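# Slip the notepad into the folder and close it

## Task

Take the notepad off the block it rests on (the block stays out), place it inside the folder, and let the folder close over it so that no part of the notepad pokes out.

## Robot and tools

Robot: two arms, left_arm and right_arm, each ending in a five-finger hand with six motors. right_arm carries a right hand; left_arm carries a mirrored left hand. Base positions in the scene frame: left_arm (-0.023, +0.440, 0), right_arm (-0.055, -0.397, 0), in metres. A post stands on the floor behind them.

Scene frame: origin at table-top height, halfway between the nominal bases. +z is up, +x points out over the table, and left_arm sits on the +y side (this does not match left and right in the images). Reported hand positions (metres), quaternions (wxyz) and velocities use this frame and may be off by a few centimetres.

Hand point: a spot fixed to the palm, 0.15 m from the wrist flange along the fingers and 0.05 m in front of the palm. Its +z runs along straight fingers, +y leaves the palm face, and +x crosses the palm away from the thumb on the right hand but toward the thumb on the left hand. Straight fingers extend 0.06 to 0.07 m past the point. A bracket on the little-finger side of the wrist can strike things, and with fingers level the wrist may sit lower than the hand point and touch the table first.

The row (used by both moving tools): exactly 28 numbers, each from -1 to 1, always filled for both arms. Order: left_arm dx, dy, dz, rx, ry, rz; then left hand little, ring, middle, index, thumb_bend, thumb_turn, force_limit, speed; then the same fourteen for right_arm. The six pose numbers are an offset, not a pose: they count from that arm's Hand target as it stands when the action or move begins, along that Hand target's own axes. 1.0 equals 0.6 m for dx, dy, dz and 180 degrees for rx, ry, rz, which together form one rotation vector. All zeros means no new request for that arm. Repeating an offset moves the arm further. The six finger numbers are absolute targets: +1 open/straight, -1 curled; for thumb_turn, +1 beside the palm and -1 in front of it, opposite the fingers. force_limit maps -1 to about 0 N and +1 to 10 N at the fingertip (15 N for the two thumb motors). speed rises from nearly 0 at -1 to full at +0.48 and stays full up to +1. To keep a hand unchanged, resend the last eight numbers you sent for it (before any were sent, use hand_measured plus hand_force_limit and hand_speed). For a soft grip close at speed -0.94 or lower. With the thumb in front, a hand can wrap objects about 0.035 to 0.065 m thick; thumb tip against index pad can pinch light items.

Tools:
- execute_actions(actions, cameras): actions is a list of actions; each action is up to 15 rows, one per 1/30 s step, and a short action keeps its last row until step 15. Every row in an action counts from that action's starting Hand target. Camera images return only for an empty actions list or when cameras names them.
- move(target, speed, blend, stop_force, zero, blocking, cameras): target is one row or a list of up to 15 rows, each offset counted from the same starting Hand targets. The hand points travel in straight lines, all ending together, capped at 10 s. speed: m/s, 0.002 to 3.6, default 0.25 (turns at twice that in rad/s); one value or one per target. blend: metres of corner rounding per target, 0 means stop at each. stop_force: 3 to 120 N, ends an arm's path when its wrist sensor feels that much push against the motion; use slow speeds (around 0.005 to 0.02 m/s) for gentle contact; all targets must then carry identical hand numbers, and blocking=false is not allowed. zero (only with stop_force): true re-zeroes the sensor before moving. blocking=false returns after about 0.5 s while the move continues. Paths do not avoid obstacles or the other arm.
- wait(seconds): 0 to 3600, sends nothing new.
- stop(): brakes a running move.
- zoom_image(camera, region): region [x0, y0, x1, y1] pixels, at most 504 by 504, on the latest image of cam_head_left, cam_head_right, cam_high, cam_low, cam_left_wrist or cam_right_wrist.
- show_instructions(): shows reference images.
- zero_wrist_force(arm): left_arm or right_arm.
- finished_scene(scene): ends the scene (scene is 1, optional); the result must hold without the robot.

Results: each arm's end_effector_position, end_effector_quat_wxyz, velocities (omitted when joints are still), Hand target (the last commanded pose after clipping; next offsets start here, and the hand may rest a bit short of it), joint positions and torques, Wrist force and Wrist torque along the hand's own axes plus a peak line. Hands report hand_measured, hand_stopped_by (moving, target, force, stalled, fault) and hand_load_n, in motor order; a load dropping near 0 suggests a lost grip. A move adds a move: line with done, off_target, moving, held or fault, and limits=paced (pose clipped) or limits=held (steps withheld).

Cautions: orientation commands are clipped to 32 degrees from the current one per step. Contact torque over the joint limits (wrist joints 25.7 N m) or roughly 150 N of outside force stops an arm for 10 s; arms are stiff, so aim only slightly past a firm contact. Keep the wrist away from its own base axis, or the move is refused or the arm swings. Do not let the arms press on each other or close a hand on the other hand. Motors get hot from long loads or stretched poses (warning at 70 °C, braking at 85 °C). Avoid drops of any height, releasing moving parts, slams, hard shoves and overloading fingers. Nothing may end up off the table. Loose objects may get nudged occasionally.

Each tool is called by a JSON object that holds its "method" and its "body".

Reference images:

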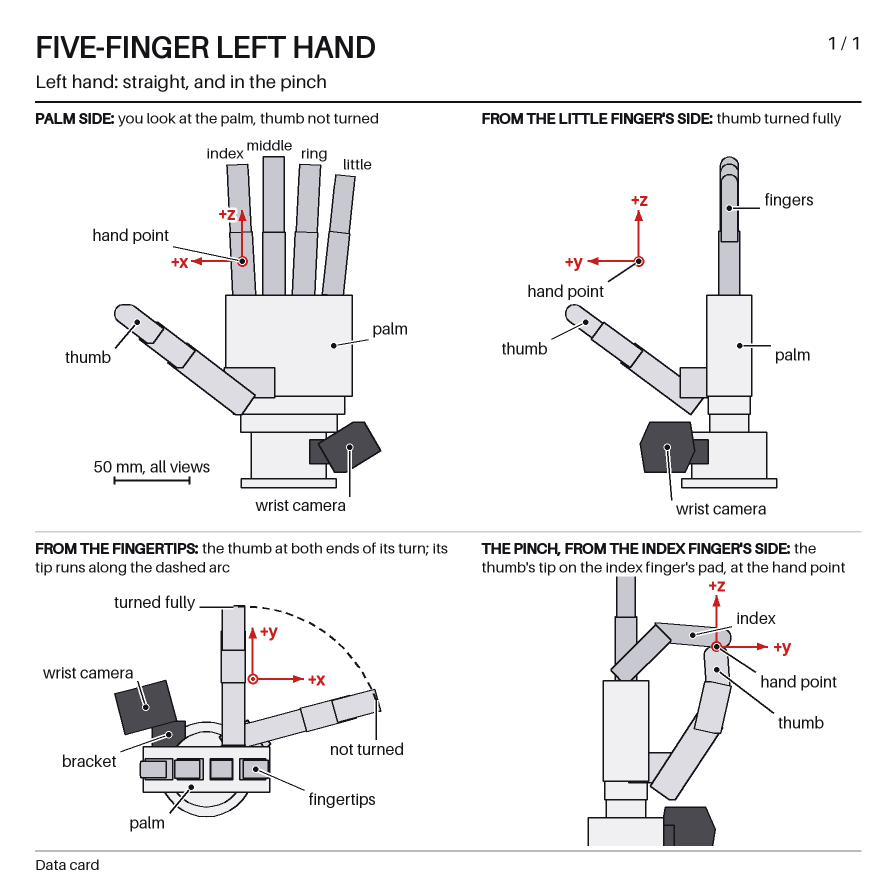

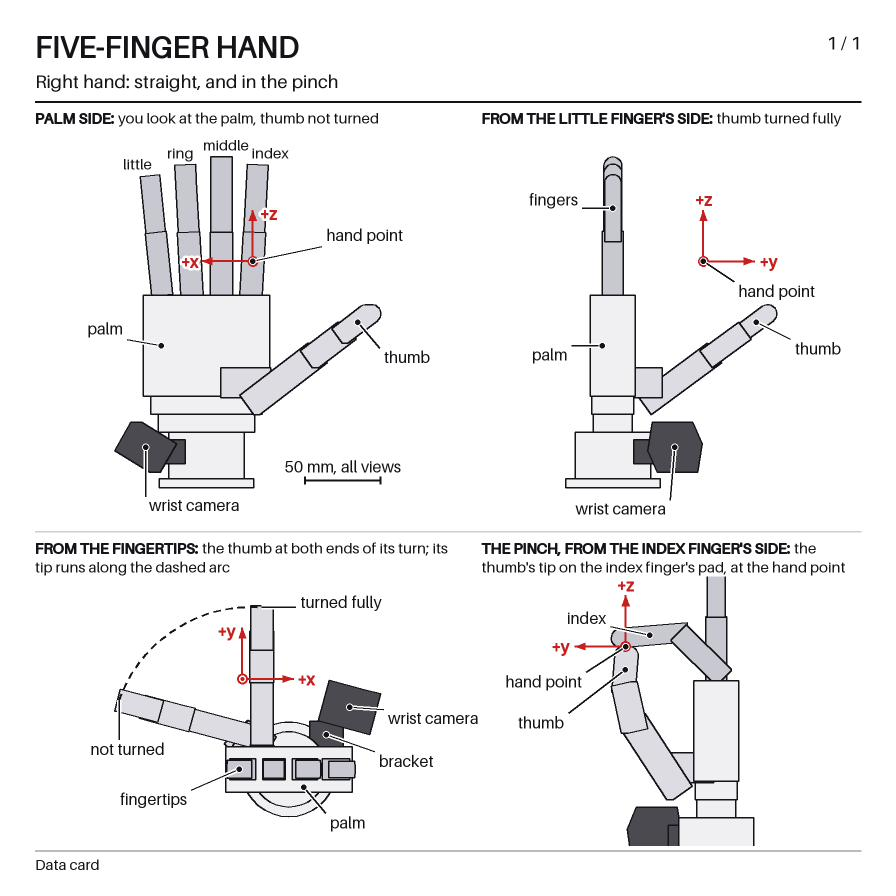

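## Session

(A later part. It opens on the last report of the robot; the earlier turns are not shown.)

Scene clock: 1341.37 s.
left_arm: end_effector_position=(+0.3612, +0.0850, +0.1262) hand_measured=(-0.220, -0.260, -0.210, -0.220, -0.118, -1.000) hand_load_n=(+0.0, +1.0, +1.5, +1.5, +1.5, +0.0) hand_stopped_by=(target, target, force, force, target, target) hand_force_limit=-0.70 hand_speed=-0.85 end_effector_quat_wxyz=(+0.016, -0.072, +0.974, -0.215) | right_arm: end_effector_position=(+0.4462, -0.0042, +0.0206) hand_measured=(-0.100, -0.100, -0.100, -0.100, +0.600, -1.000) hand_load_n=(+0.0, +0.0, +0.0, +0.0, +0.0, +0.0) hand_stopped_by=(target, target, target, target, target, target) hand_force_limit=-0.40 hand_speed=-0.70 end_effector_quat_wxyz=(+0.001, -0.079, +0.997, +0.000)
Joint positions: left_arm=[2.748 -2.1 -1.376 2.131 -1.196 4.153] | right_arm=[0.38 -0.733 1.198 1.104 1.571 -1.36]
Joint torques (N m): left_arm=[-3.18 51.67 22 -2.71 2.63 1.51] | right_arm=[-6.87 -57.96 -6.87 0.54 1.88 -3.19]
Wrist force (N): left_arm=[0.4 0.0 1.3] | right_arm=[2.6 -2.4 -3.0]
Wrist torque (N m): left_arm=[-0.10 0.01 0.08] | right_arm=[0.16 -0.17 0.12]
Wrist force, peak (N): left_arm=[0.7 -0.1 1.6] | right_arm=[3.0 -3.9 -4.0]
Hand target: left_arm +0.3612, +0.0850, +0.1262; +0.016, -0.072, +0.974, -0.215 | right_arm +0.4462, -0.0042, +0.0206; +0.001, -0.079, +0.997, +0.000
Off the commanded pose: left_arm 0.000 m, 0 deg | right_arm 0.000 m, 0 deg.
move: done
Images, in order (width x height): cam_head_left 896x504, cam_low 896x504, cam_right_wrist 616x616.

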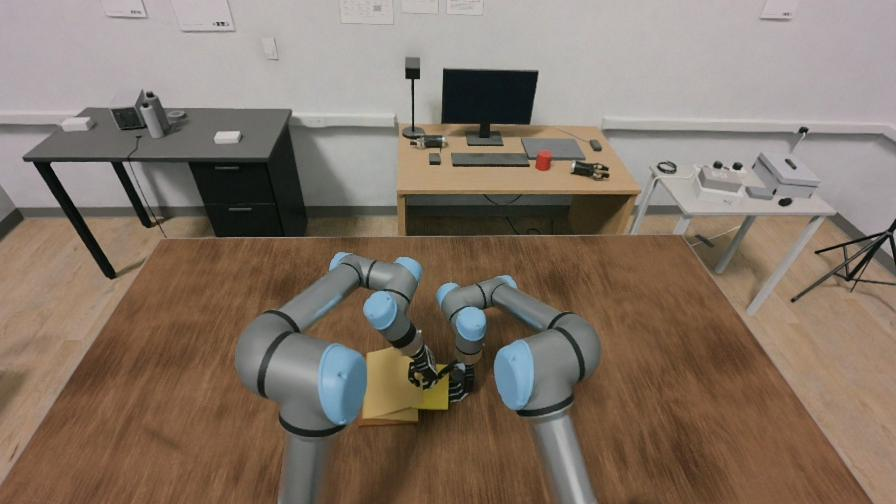

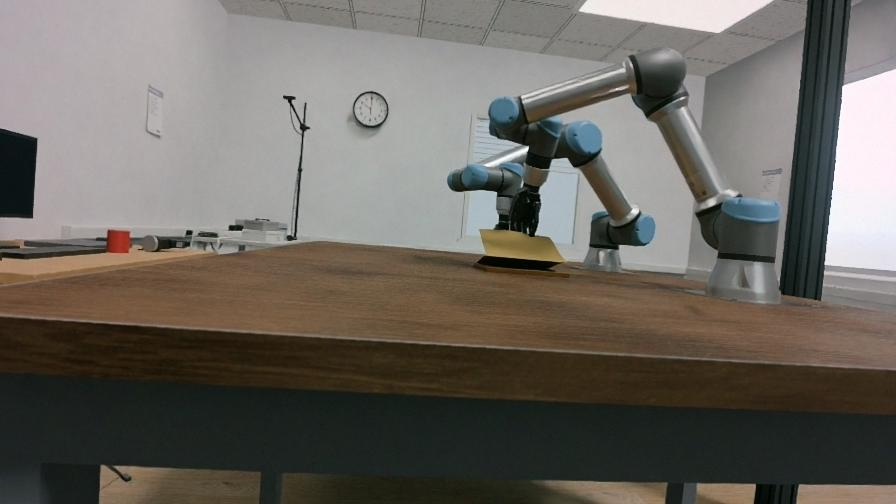

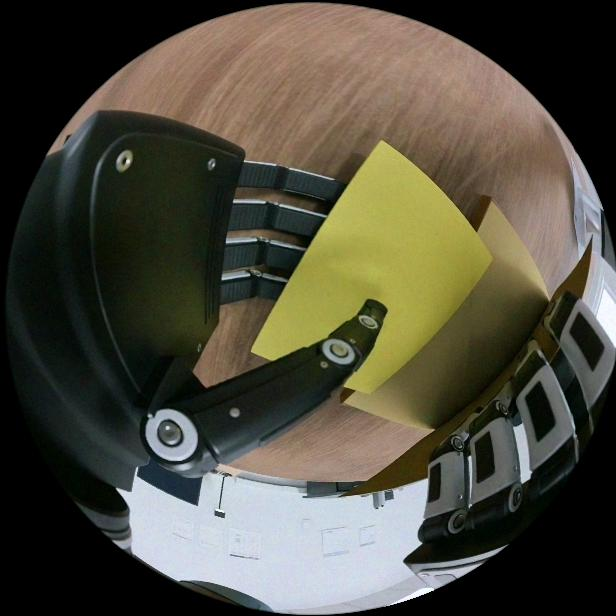

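{"method": "move", "body": {"target": [[0,0,0,0,0,0,-0.22,-0.26,-0.26,-0.22,-0.12,-1,-0.7,-0.85,0,-0.0833,0,0,0,0,-0.1,-0.1,-0.1,-0.1,0.6,-1,-0.4,-0.7],[0,0,0,0,0,0,-0.22,-0.26,-0.26,-0.22,-0.12,-1,-0.7,-0.85,0,-0.15,-0.03,0,0,0,-0.1,-0.1,-0.1,-0.1,0.6,-1,-0.4,-0.7]], "speed": 0.06, "blend": 0.005, "cameras": ["cam_right_wrist","cam_head_left","cam_low","cam_high"]}}

{"method": "zoom_image", "body": {"camera": "cam_head_left", "region": [350, 330, 560, 440]}}

{"method": "zoom_image", "body": {"camera": "cam_right_wrist", "region": [200, 120, 600, 500]}}

Scene clock: 1352.87 s.
left_arm: end_effector_position=(+0.3612, +0.0850, +0.1262) hand_measured=(-0.220, -0.260, -0.210, -0.220, -0.118, -1.000) hand_load_n=(+0.0, +0.5, +2.0, +1.5, +1.5, +0.0) hand_stopped_by=(target, target, force, force, target, target) hand_force_limit=-0.70 hand_speed=-0.85 end_effector_quat_wxyz=(+0.016, -0.072, +0.974, -0.215) | right_arm: end_effector_position=(+0.4604, -0.0932, +0.0386) hand_measured=(-0.100, -0.100, -0.100, -0.100, +0.600, -1.000) hand_load_n=(+0.0, +0.0, +0.0, +0.0, +0.0, +0.0) hand_stopped_by=(target, target, target, target, target, target) hand_force_limit=-0.40 hand_speed=-0.70 end_effector_quat_wxyz=(+0.001, -0.079, +0.997, +0.000) end_effector_velocity=(+0.000, +0.002, -0.001) end_effector_angular_velocity=(+0.001, +0.000, -0.003)
Joint positions: left_arm=[2.748 -2.1 -1.376 2.131 -1.196 4.153] | right_arm=[0.218 -0.827 1.322 1.074 1.57 -1.523]
Joint velocities: left_arm=[within noise] | right_arm=[0.002 0.002 -0.001 -0.001 -0.001 0.005]
Joint torques (N m): left_arm=[-2.84 51.8 21.44 -3.06 2.53 1.47] | right_arm=[6.36 -30.77 -22.91 1.77 -1.95 2.53]
Wrist force (N): left_arm=[0.5 0.1 1.7] | right_arm=[2.2 -1.5 -3.0]
Wrist torque (N m): left_arm=[-0.10 -0.01 0.09] | right_arm=[0.21 -0.13 0.21]
Wrist force, peak (N): left_arm=[0.5 0.0 1.7] | right_arm=[2.6 -2.6 -3.6]
Hand target: left_arm +0.3612, +0.0850, +0.1262; +0.016, -0.072, +0.974, -0.215 | right_arm +0.4604, -0.0931, +0.0385; +0.001, -0.079, +0.997, +0.000
Off the commanded pose: left_arm 0.000 m, 0 deg | right_arm 0.000 m, 0 deg.
move: done
Images, in order (width x height): cam_head_left 896x504, cam_high 896x504, cam_low 896x504, cam_right_wrist 616x616.

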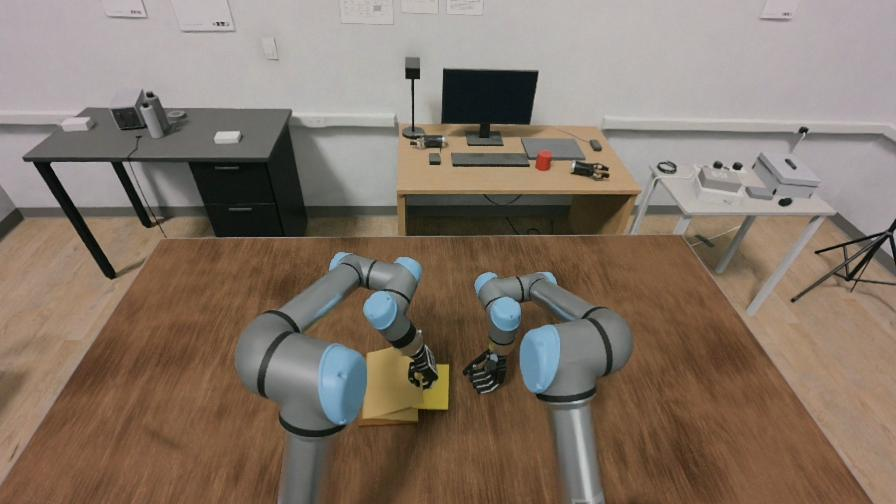

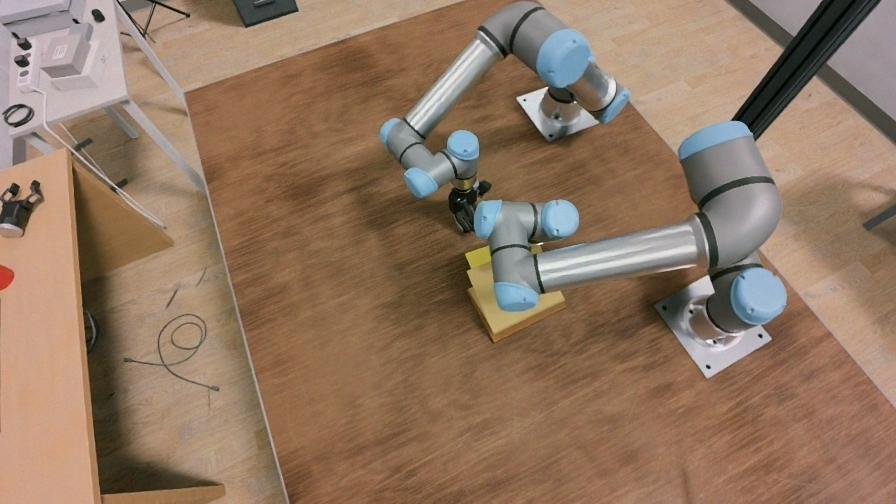

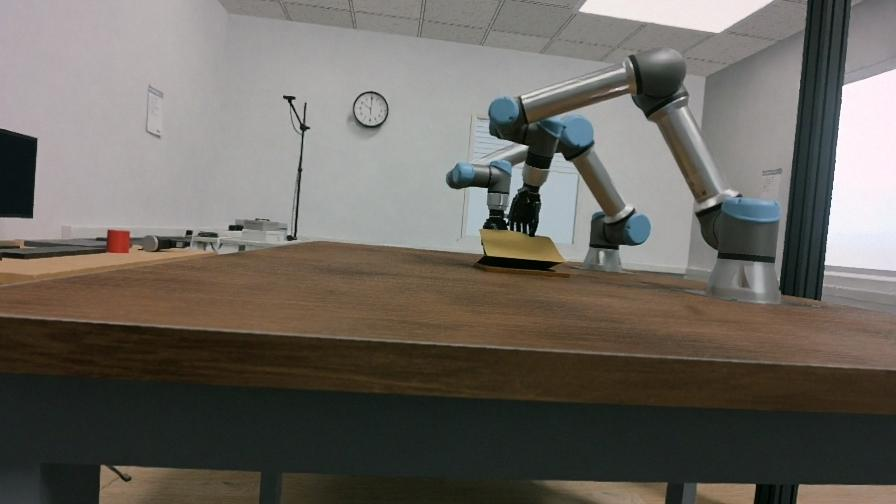

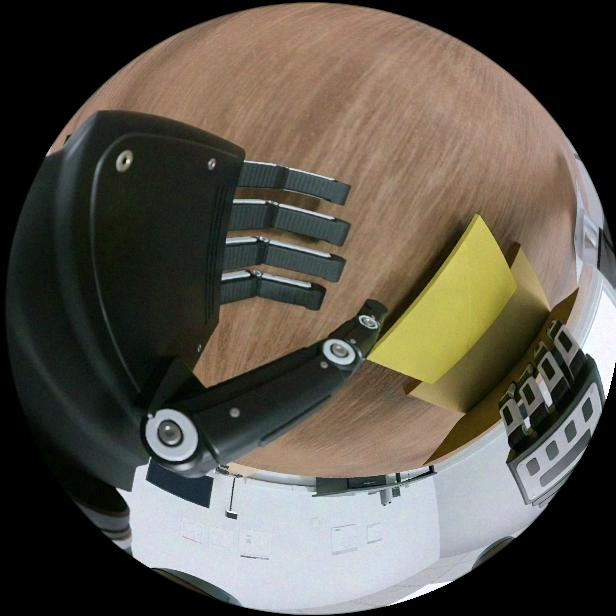

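Scaled by 2.400.

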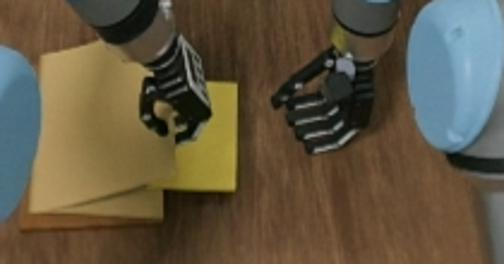

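Scaled by 1.260 from the camera's image (finer frame: 880x880).

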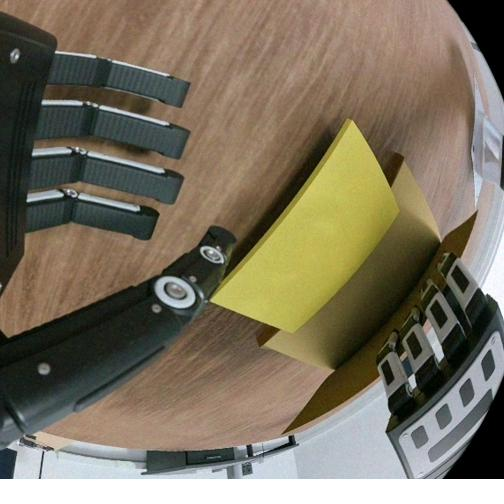

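{"method": "move", "body": {"target": [-0.0044,0.0269,-0.0125,0,0,0,-0.22,-0.26,-0.26,-0.22,-0.12,-1,-0.7,-0.85,0,0,0,0,0,0,-0.1,-0.1,-0.1,-0.1,0.6,-1,-0.4,-0.7], "speed": 0.04, "cameras": ["cam_right_wrist","cam_head_left","cam_low"]}}

{"method": "zoom_image", "body": {"camera": "cam_head_left", "region": [350, 330, 560, 440]}}

{"method": "zoom_image", "body": {"camera": "cam_low", "region": [450, 210, 590, 290]}}

Scene clock: 1360.33 s.
left_arm: end_effector_position=(+0.3612, +0.1030, +0.1263) hand_measured=(-0.220, -0.260, -0.210, -0.220, -0.118, -1.000) hand_load_n=(+0.5, +0.5, +1.5, +1.5, +1.5, +0.0) hand_stopped_by=(target, target, force, force, target, target) hand_force_limit=-0.70 hand_speed=-0.85 end_effector_quat_wxyz=(+0.016, -0.072, +0.974, -0.215) end_effector_velocity=(+0.000, -0.002, +0.001) end_effector_angular_velocity=(-0.001, -0.001, +0.002) | right_arm: end_effector_position=(+0.4604, -0.0931, +0.0385) hand_measured=(-0.100, -0.100, -0.100, -0.100, +0.600, -1.000) hand_load_n=(+0.0, +0.5, +0.0, -0.5, +0.0, +0.0) hand_stopped_by=(target, target, target, target, target, target) hand_force_limit=-0.40 hand_speed=-0.70 end_effector_quat_wxyz=(+0.001, -0.079, +0.997, +0.000)
Joint positions: left_arm=[2.783 -2.077 -1.416 2.134 -1.188 4.19] | right_arm=[0.218 -0.827 1.322 1.074 1.57 -1.523]
Joint velocities: left_arm=[-0.003 -0.001 0.004 0 0 -0.005] | right_arm=[within noise]
Joint torques (N m): left_arm=[-6.61 25.82 24.78 0.11 1.47 -1.35] | right_arm=[7.81 -30.47 -24.16 0.93 1.96 2.41]
Wrist force (N): left_arm=[0.8 -0.2 1.5] | right_arm=[2.3 -1.3 -3.1]
Wrist torque (N m): left_arm=[-0.12 -0.05 0.01] | right_arm=[0.25 -0.16 0.18]
Wrist force, peak (N): left_arm=[0.7 -0.5 1.8] | right_arm=[2.4 -1.4 -3.4]
Hand target: left_arm +0.3612, +0.1030, +0.1262; +0.016, -0.072, +0.974, -0.215 | right_arm +0.4604, -0.0931, +0.0385; +0.001, -0.079, +0.997, +0.000
Off the commanded pose: left_arm 0.000 m, 0 deg | right_arm 0.000 m, 0 deg.
move: done
Images, in order (width x height): cam_head_left 896x504, cam_low 896x504, cam_right_wrist 616x616.

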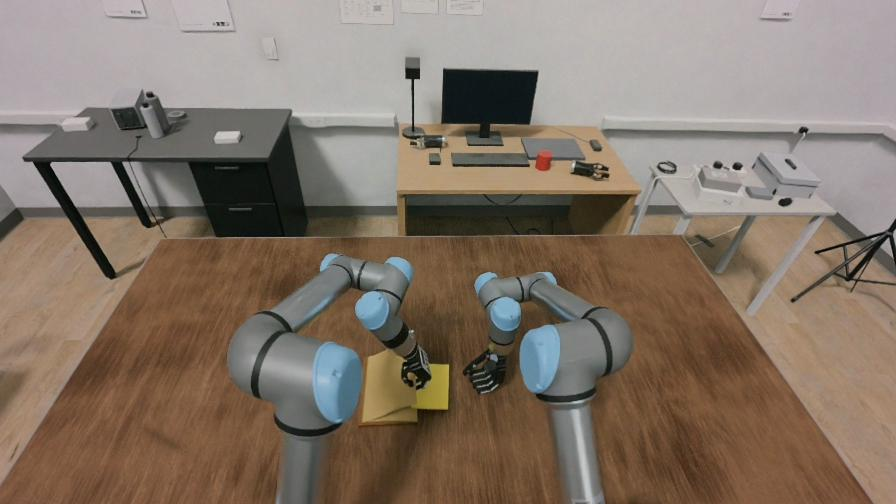

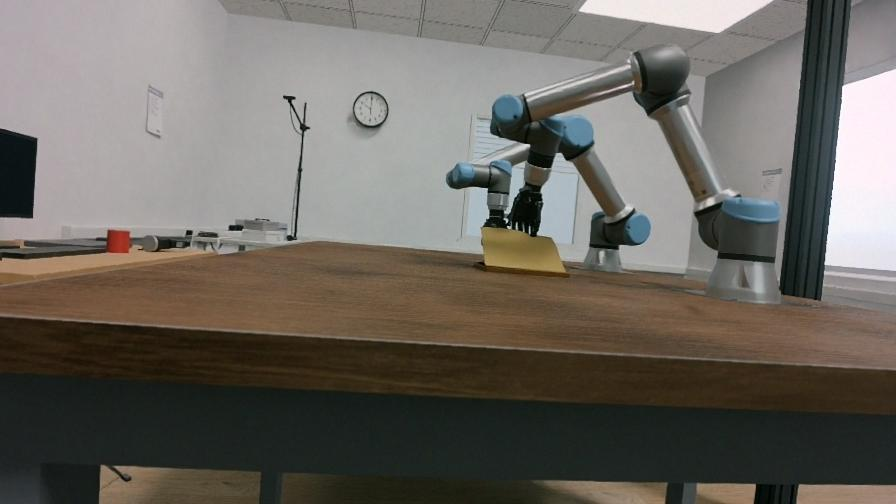

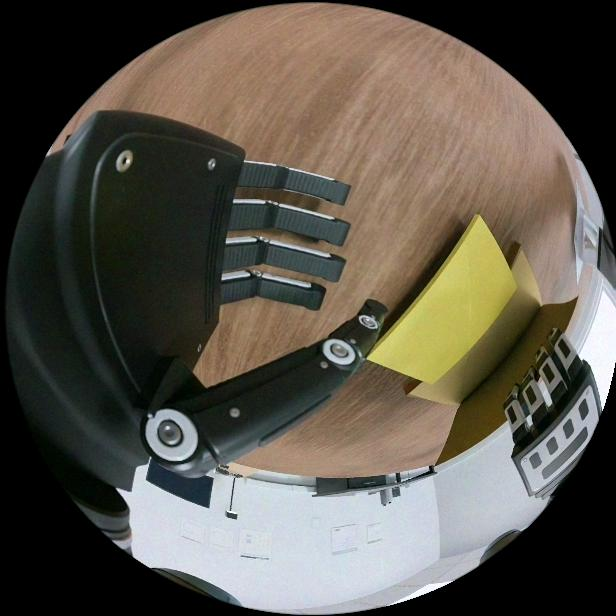

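Scaled by 2.400.

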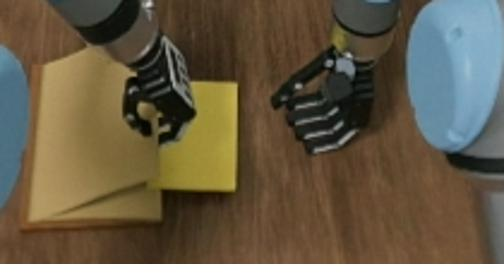

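Scaled by 3.600.

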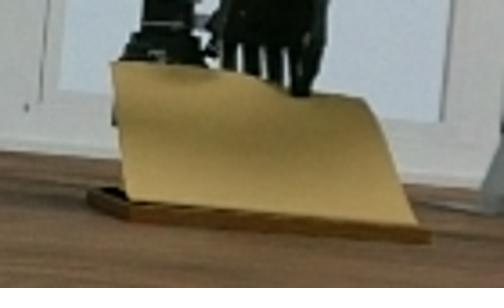

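{"method": "execute_actions", "body": {"actions": [[[0,0,0,0,0,0,-0.22,-0.26,-0.26,-0.22,-0.12,-1,-0.7,-0.85,0,0,0,0,0,0,-0.1,-0.1,-0.1,-0.1,0.6,1,-0.4,-0.2]]]}}

{"method": "move", "body": {"target": [[0,0,0,0,0,0,-0.22,-0.26,-0.26,-0.22,-0.12,-1,-0.7,-0.85,0.0112,0.0828,0,0,0,0,-0.1,-0.1,-0.1,-0.1,0.6,1,-0.4,-0.2],[0,0,0,0,0,0,-0.22,-0.26,-0.26,-0.22,-0.12,-1,-0.7,-0.85,0,0.155,0,0,0,0,-0.1,-0.1,-0.1,-0.1,0.6,1,-0.4,-0.2]], "speed": [0.08,0.03], "blend": 0.005, "cameras": ["cam_right_wrist","cam_head_left","cam_low"]}}

{"method": "zoom_image", "body": {"camera": "cam_head_left", "region": [350, 330, 560, 440]}}

Scene clock: 1375.40 s.
left_arm: end_effector_position=(+0.3612, +0.1030, +0.1262) hand_measured=(-0.220, -0.260, -0.210, -0.220, -0.118, -1.000) hand_load_n=(+0.0, +0.5, +1.5, +1.5, +1.5, +0.0) hand_stopped_by=(target, target, force, force, target, target) hand_force_limit=-0.70 hand_speed=-0.85 end_effector_quat_wxyz=(+0.016, -0.072, +0.974, -0.215) | right_arm: end_effector_position=(+0.4604, -0.0931, +0.0385) hand_measured=(-0.100, -0.100, -0.100, -0.100, +0.600, +1.000) hand_load_n=(+0.0, +0.0, +0.0, +0.0, +0.0, +0.0) hand_stopped_by=(target, target, target, target, target, target) hand_force_limit=-0.40 hand_speed=-0.20 end_effector_quat_wxyz=(+0.001, -0.079, +0.997, +0.000)
Joint positions: left_arm=[2.783 -2.077 -1.415 2.134 -1.188 4.189] | right_arm=[0.218 -0.827 1.322 1.074 1.57 -1.523]
Joint torques (N m): left_arm=[-7.17 25.83 23.64 -4 -1.47 -1.52] | right_arm=[6.19 -32.05 -23.17 1.62 2.02 2.37]
Wrist force (N): left_arm=[0.5 0.0 1.2] | right_arm=[2.5 -1.4 -2.8]
Wrist torque (N m): left_arm=[-0.07 -0.01 0.02] | right_arm=[0.22 -0.18 0.19]
Wrist force, peak (N): left_arm=[0.6 -0.2 1.7] | right_arm=[2.4 -1.5 -3.3]
Hand target: left_arm +0.3612, +0.1030, +0.1262; +0.016, -0.072, +0.974, -0.215 | right_arm +0.4604, -0.0931, +0.0385; +0.001, -0.079, +0.997, +0.000
Off the commanded pose: left_arm 0.000 m, 0 deg | right_arm 0.000 m, 0 deg.

Scene clock: 1377.80 s.
left_arm: end_effector_position=(+0.3612, +0.1030, +0.1262) hand_measured=(-0.220, -0.260, -0.210, -0.220, -0.118, -1.000) hand_load_n=(+0.0, +0.5, +1.5, +1.5, +2.0, +0.0) hand_stopped_by=(target, target, force, force, target, target) hand_force_limit=-0.70 hand_speed=-0.85 end_effector_quat_wxyz=(+0.016, -0.072, +0.974, -0.215) | right_arm: end_effector_position=(+0.4457, -0.0012, +0.0385) hand_measured=(-0.100, -0.100, -0.100, -0.100, +0.600, +1.000) hand_load_n=(+0.0, +0.0, +0.0, +0.5, +0.0, +0.0) hand_stopped_by=(target, target, target, target, target, target) hand_force_limit=-0.40 hand_speed=-0.20 end_effector_quat_wxyz=(+0.001, -0.079, +0.997, +0.000)
Joint positions: left_arm=[2.783 -2.077 -1.415 2.134 -1.188 4.189] | right_arm=[0.386 -0.75 1.179 1.14 1.571 -1.355]
Joint torques (N m): left_arm=[-7.29 25.9 23.91 -3.95 -1.38 -1.6] | right_arm=[-6.64 -55.01 -8.33 1.07 1.97 -2.77]
Wrist force (N): left_arm=[0.4 -0.1 1.6] | right_arm=[2.5 -1.5 -2.9]
Wrist torque (N m): left_arm=[-0.11 0.01 0.02] | right_arm=[0.22 -0.17 0.13]
Wrist force, peak (N): left_arm=[0.7 0.1 1.7] | right_arm=[2.3 -2.3 -3.2]
Hand target: left_arm +0.3612, +0.1030, +0.1262; +0.016, -0.072, +0.974, -0.215 | right_arm +0.4457, -0.0013, +0.0386; +0.001, -0.079, +0.997, +0.000
Off the commanded pose: left_arm 0.000 m, 0 deg | right_arm 0.000 m, 0 deg.
move: done
Images, in order (width x height): cam_head_left 896x504, cam_low 896x504, cam_right_wrist 616x616.

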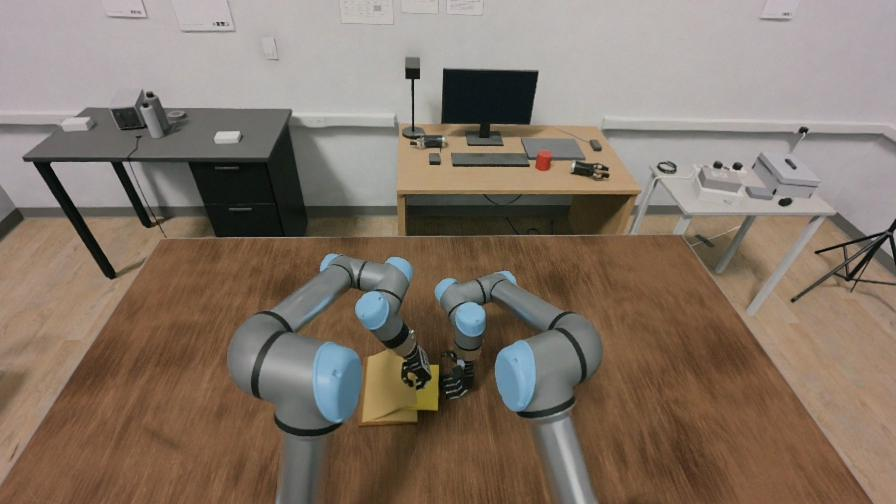

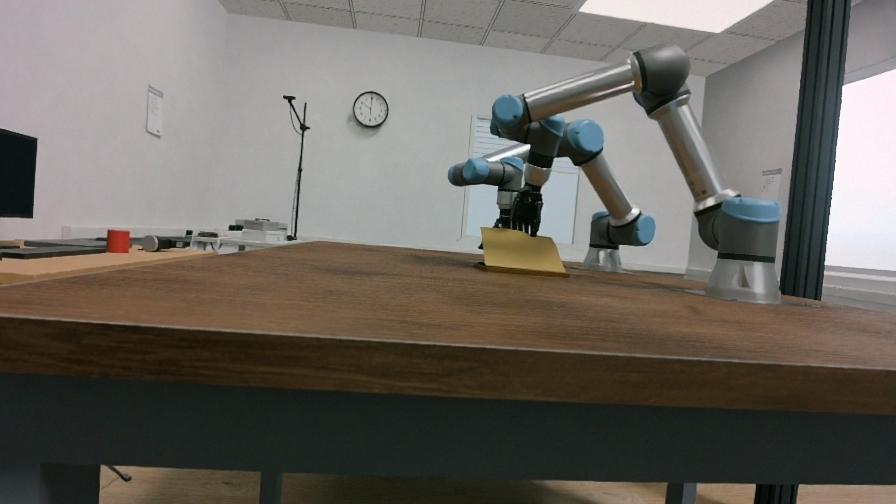

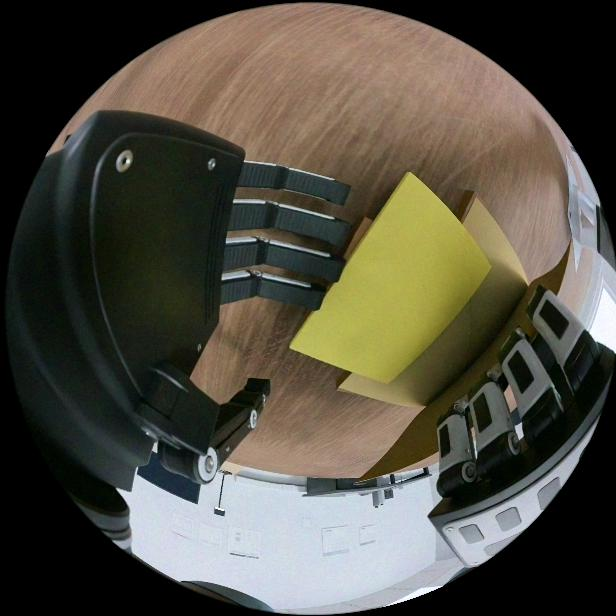

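Scaled by 2.400.

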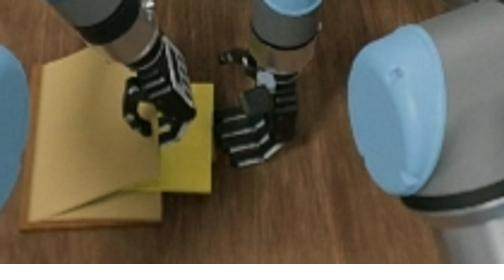

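{"method": "move", "body": {"target": [0,0,0,0,0,0,-0.22,-0.26,-0.26,-0.22,-0.12,-1,-0.7,-0.85,-0.0094,0.0593,0,0,0,0,-0.1,-0.1,-0.1,-0.1,0.6,1,-0.4,-0.2], "speed": 0.03, "cameras": ["cam_right_wrist","cam_head_left","cam_low"]}}

{"method": "zoom_image", "body": {"camera": "cam_head_left", "region": [350, 330, 560, 440]}}

{"method": "zoom_image", "body": {"camera": "cam_low", "region": [450, 210, 590, 290]}}

Scene clock: 1382.73 s.
left_arm: end_effector_position=(+0.3612, +0.1030, +0.1262) hand_measured=(-0.220, -0.260, -0.210, -0.220, -0.118, -1.000) hand_load_n=(-0.5, +1.0, +1.5, +1.5, +2.0, +0.0) hand_stopped_by=(target, target, force, force, target, target) hand_force_limit=-0.70 hand_speed=-0.85 end_effector_quat_wxyz=(+0.016, -0.072, +0.974, -0.215) | right_arm: end_effector_position=(+0.4456, +0.0348, +0.0385) hand_measured=(-0.100, -0.100, -0.100, -0.100, +0.600, +1.000) hand_load_n=(+0.0, +0.0, +0.0, +0.0, +0.0, +0.0) hand_stopped_by=(target, target, target, target, target, target) hand_force_limit=-0.40 hand_speed=-0.20 end_effector_quat_wxyz=(+0.001, -0.079, +0.997, +0.000)
Joint positions: left_arm=[2.783 -2.077 -1.415 2.134 -1.188 4.189] | right_arm=[0.443 -0.698 1.081 1.186 1.571 -1.298]
Joint torques (N m): left_arm=[-7.26 26.48 23.31 -3.96 -1.37 -1.51] | right_arm=[-7.51 -60.54 -9.33 0.9 2.17 -2.73]
Wrist force (N): left_arm=[0.2 0.3 1.5] | right_arm=[2.4 -1.5 -2.7]
Wrist torque (N m): left_arm=[-0.05 0.03 0.01] | right_arm=[0.19 -0.18 0.14]
Wrist force, peak (N): left_arm=[0.8 -0.1 1.7] | right_arm=[2.5 -1.7 -3.1]
Hand target: left_arm +0.3612, +0.1030, +0.1262; +0.016, -0.072, +0.974, -0.215 | right_arm +0.4457, +0.0348, +0.0386; +0.001, -0.079, +0.997, +0.000
Off the commanded pose: left_arm 0.000 m, 0 deg | right_arm 0.000 m, 0 deg.
move: done
Images, in order (width x height): cam_head_left 896x504, cam_low 896x504, cam_right_wrist 616x616.

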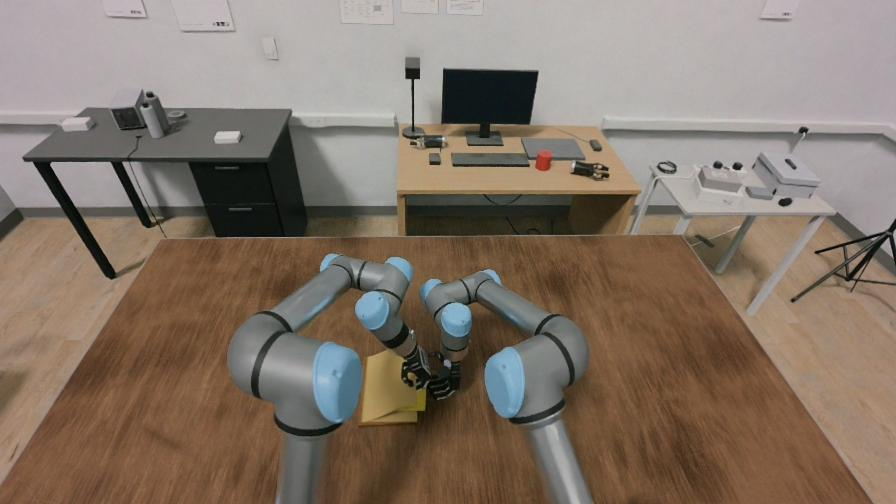

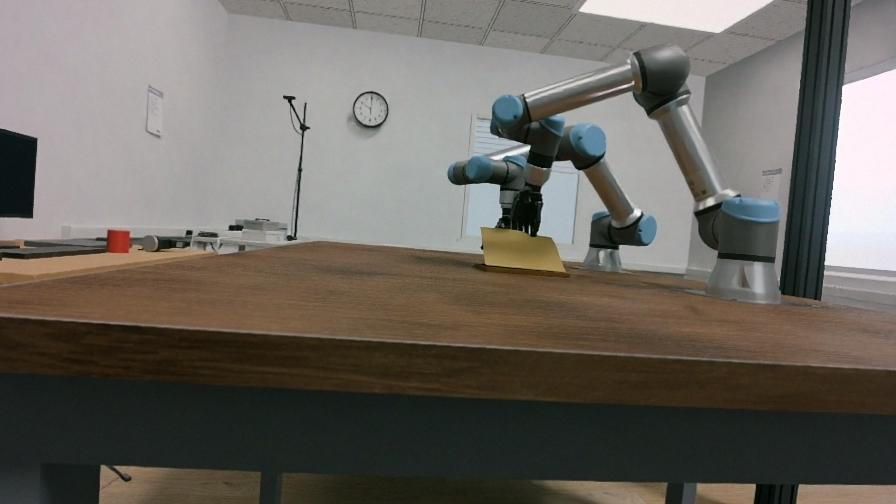

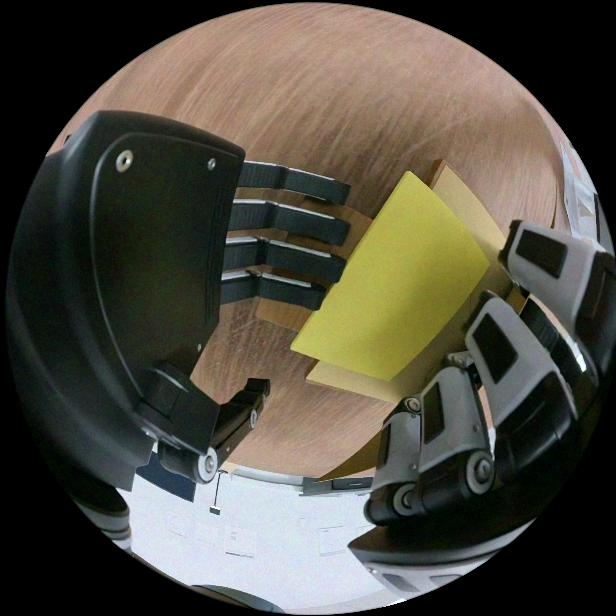

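Scaled by 2.400.

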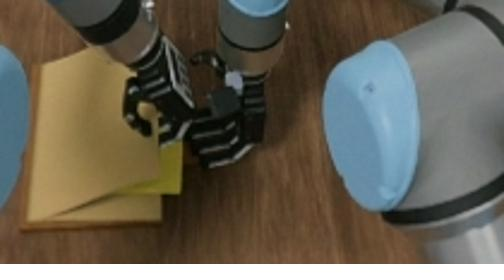

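Scaled by 3.600.

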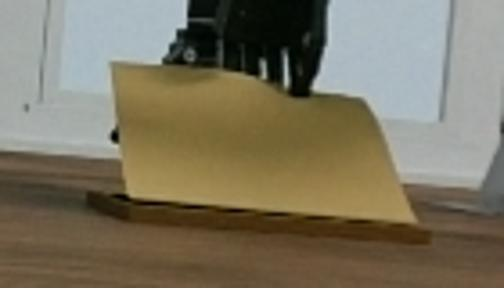

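{"method": "move", "body": {"target": [[0,0.0139,-0.0532,0.0694,0,0,-0.22,-0.26,-0.26,-0.22,-0.12,-1,-0.7,-0.85,0,0,0,0,0,0,-0.1,-0.1,-0.1,-0.1,0.6,1,-0.4,-0.2],[0,0.0389,-0.1022,0.1389,0,0,-0.22,-0.26,-0.26,-0.22,-0.12,-1,-0.7,-0.85,0,0,0,0,0,0,-0.1,-0.1,-0.1,-0.1,0.6,1,-0.4,-0.2]], "speed": 0.04, "blend": 0.008, "cameras": ["cam_right_wrist","cam_head_left","cam_low","cam_left_wrist"]}}

{"method": "zoom_image", "body": {"camera": "cam_head_left", "region": [350, 330, 560, 440]}}

{"method": "zoom_image", "body": {"camera": "cam_low", "region": [450, 190, 590, 290]}}

Scene clock: 1391.80 s.
left_arm: end_effector_position=(+0.3542, +0.1495, +0.1720) hand_measured=(-0.220, -0.260, -0.210, -0.220, -0.118, -1.000) hand_load_n=(+0.0, +0.5, +1.5, +1.5, +2.0, +0.0) hand_stopped_by=(target, target, force, force, target, target) hand_force_limit=-0.70 hand_speed=-0.85 end_effector_quat_wxyz=(+0.031, -0.067, +0.904, -0.421) end_effector_velocity=(+0.000, +0.000, +0.001) end_effector_angular_velocity=(+0.005, +0.000, +0.001) | right_arm: end_effector_position=(+0.4457, +0.0348, +0.0386) hand_measured=(-0.100, -0.100, -0.100, -0.100, +0.600, +1.000) hand_load_n=(+0.0, +0.0, +0.5, +0.0, +0.0, +0.0) hand_stopped_by=(target, target, target, target, target, target) hand_force_limit=-0.40 hand_speed=-0.20 end_effector_quat_wxyz=(+0.001, -0.079, +0.997, +0.000)
Joint positions: left_arm=[3.113 -1.882 -1.708 2.199 -0.712 4.479] | right_arm=[0.443 -0.698 1.081 1.186 1.571 -1.298]
Joint velocities: left_arm=[-0.002 0.002 0.003 -0.001 -0.006 -0.004] | right_arm=[within noise]
Joint torques (N m): left_arm=[-7.44 32.01 22.45 -3.42 -0.42 -1.09] | right_arm=[-6.57 -58.68 -10.1 1.04 -1.34 -2.95]
Wrist force (N): left_arm=[0.1 1.0 1.3] | right_arm=[2.3 -1.3 -3.0]
Wrist torque (N m): left_arm=[0.12 0.05 -0.11] | right_arm=[0.25 -0.14 0.18]
Wrist force, peak (N): left_arm=[0.2 0.7 1.8] | right_arm=[2.5 -1.3 -3.4]
Hand target: left_arm +0.3543, +0.1495, +0.1719; +0.031, -0.067, +0.904, -0.421 | right_arm +0.4457, +0.0348, +0.0386; +0.001, -0.079, +0.997, +0.000
Off the commanded pose: left_arm 0.000 m, 0 deg | right_arm 0.000 m, 0 deg.
move: done
Images, in order (width x height): cam_head_left 896x504, cam_low 896x504, cam_left_wrist 616x616, cam_right_wrist 616x616.

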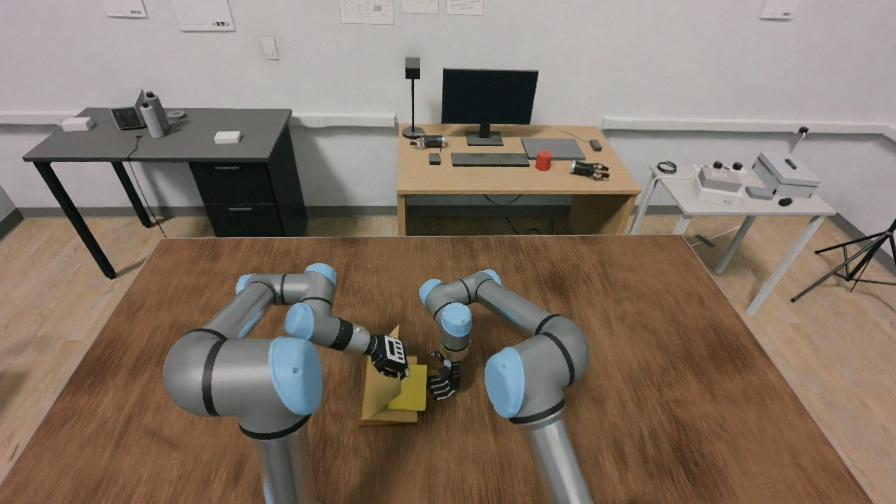

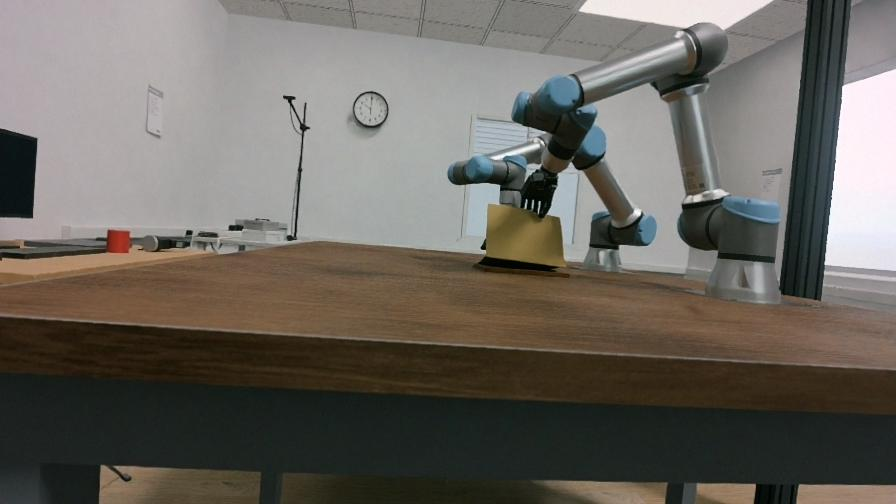

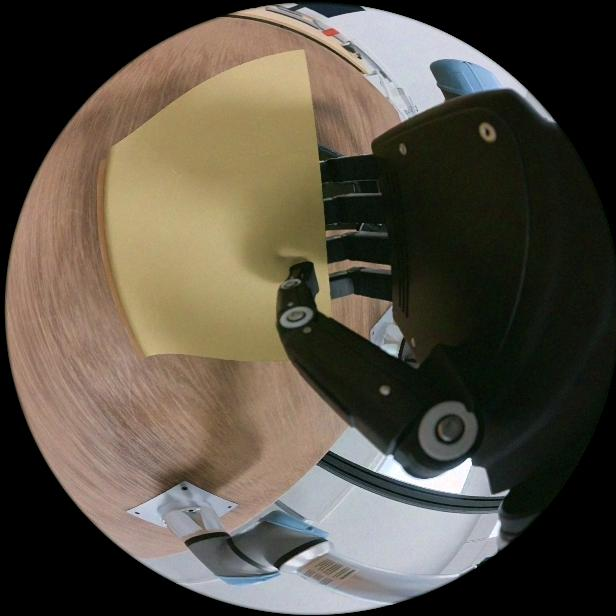

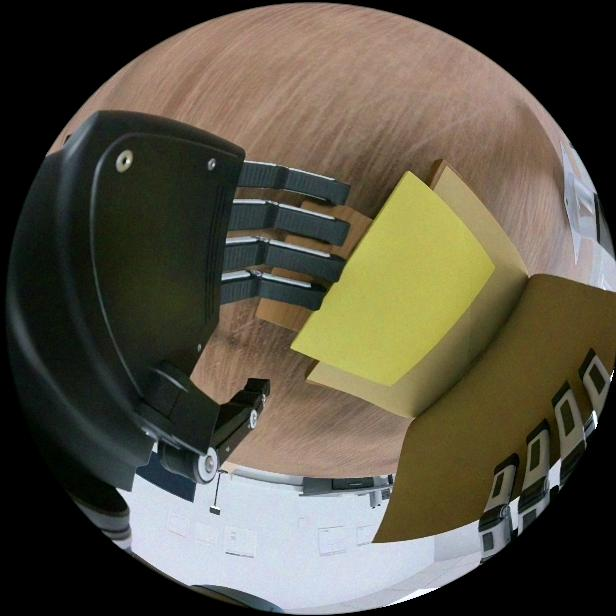

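Scaled by 2.400.

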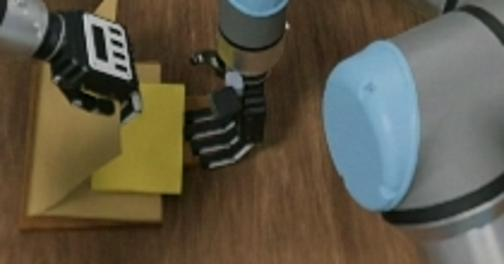

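Scaled by 3.600.

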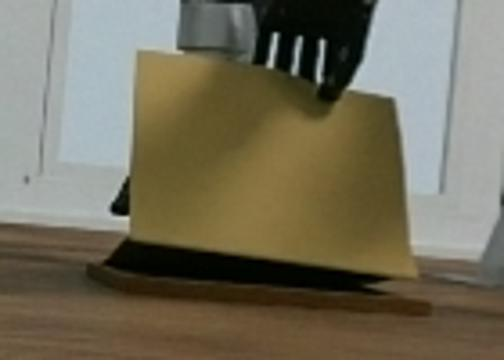

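{"method": "move", "body": {"target": [0,0.0192,0.0161,0,0,0,-0.22,-0.26,-0.26,-0.22,-0.12,-1,-0.7,-0.85,0,0,0,0,0,0,-0.1,-0.1,-0.1,-0.1,0.6,1,-0.4,-0.2], "speed": 0.03, "cameras": ["cam_right_wrist","cam_head_left","cam_low"]}}

{"method": "zoom_image", "body": {"camera": "cam_head_left", "region": [350, 330, 560, 440]}}

{"method": "zoom_image", "body": {"camera": "cam_low", "region": [450, 190, 590, 290]}}

Scene clock: 1396.37 s.
left_arm: end_effector_position=(+0.3543, +0.1495, +0.1567) hand_measured=(-0.220, -0.260, -0.210, -0.220, -0.118, -1.000) hand_load_n=(+0.0, +1.0, +1.5, +1.5, +1.5, +0.0) hand_stopped_by=(target, target, force, force, target, target) hand_force_limit=-0.70 hand_speed=-0.85 end_effector_quat_wxyz=(+0.031, -0.067, +0.904, -0.421) | right_arm: end_effector_position=(+0.4457, +0.0348, +0.0386) hand_measured=(-0.100, -0.100, -0.100, -0.100, +0.600, +1.000) hand_load_n=(+0.0, +0.0, +0.0, +0.0, +0.0, +0.0) hand_stopped_by=(target, target, target, target, target, target) hand_force_limit=-0.40 hand_speed=-0.20 end_effector_quat_wxyz=(+0.001, -0.079, +0.997, +0.000)
Joint positions: left_arm=[3.113 -1.899 -1.729 2.236 -0.713 4.478] | right_arm=[0.443 -0.698 1.081 1.186 1.571 -1.298]
Joint torques (N m): left_arm=[3.27 42.45 22.29 -4.84 -0.58 0.78] | right_arm=[-5.66 -58.27 -9.94 0.94 -1.74 -2.79]
Wrist force (N): left_arm=[0.1 0.8 1.5] | right_arm=[2.2 -1.1 -2.8]
Wrist torque (N m): left_arm=[0.08 0.05 -0.07] | right_arm=[0.25 -0.13 0.18]
Wrist force, peak (N): left_arm=[-0.1 1.1 1.6] | right_arm=[2.5 -1.3 -3.1]
Hand target: left_arm +0.3543, +0.1495, +0.1569; +0.031, -0.067, +0.904, -0.421 | right_arm +0.4457, +0.0348, +0.0386; +0.001, -0.079, +0.997, +0.000
Off the commanded pose: left_arm 0.000 m, 0 deg | right_arm 0.000 m, 0 deg.
move: done
Images, in order (width x height): cam_head_left 896x504, cam_low 896x504, cam_right_wrist 616x616.

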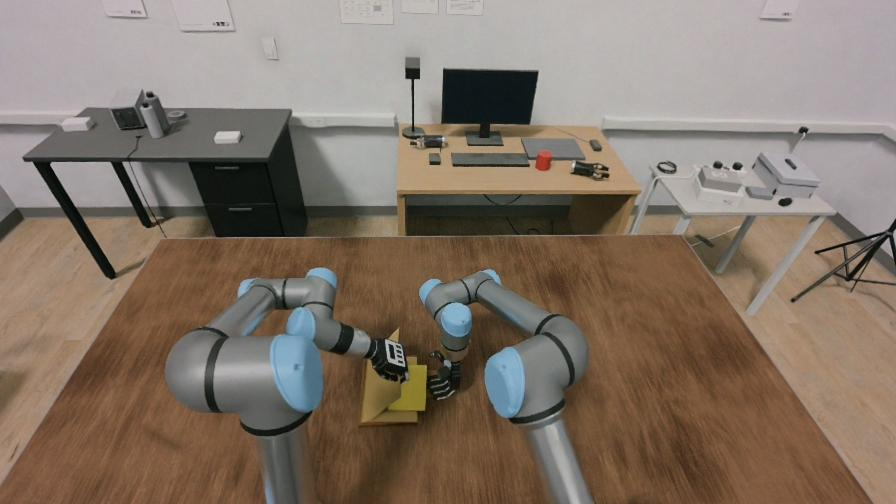

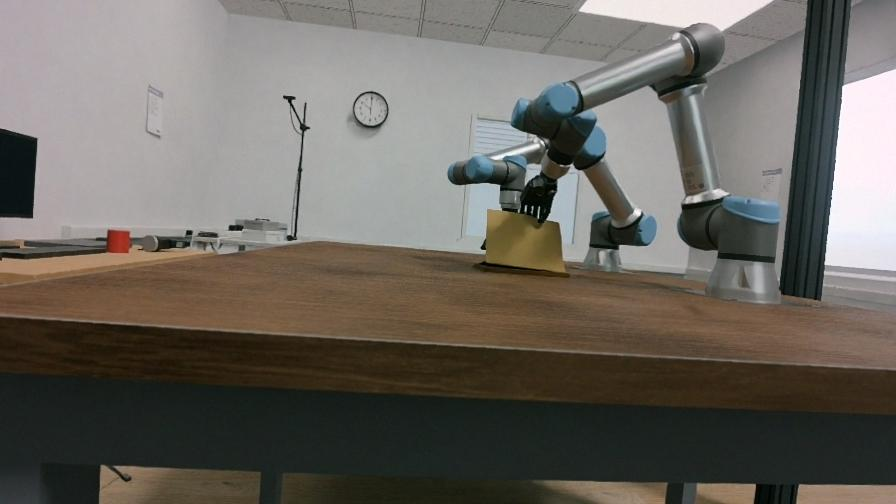

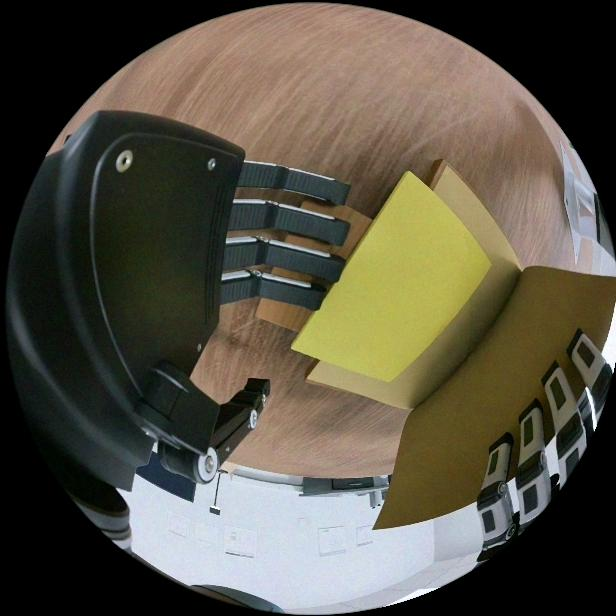

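Scaled by 2.400.

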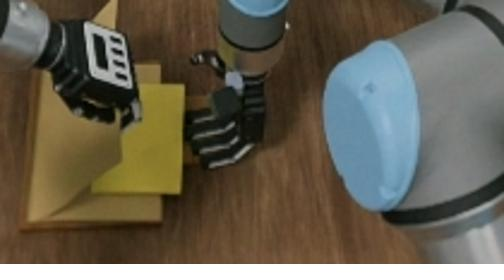

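Scaled by 3.600.

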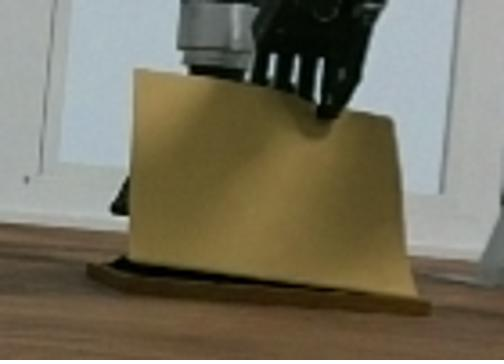

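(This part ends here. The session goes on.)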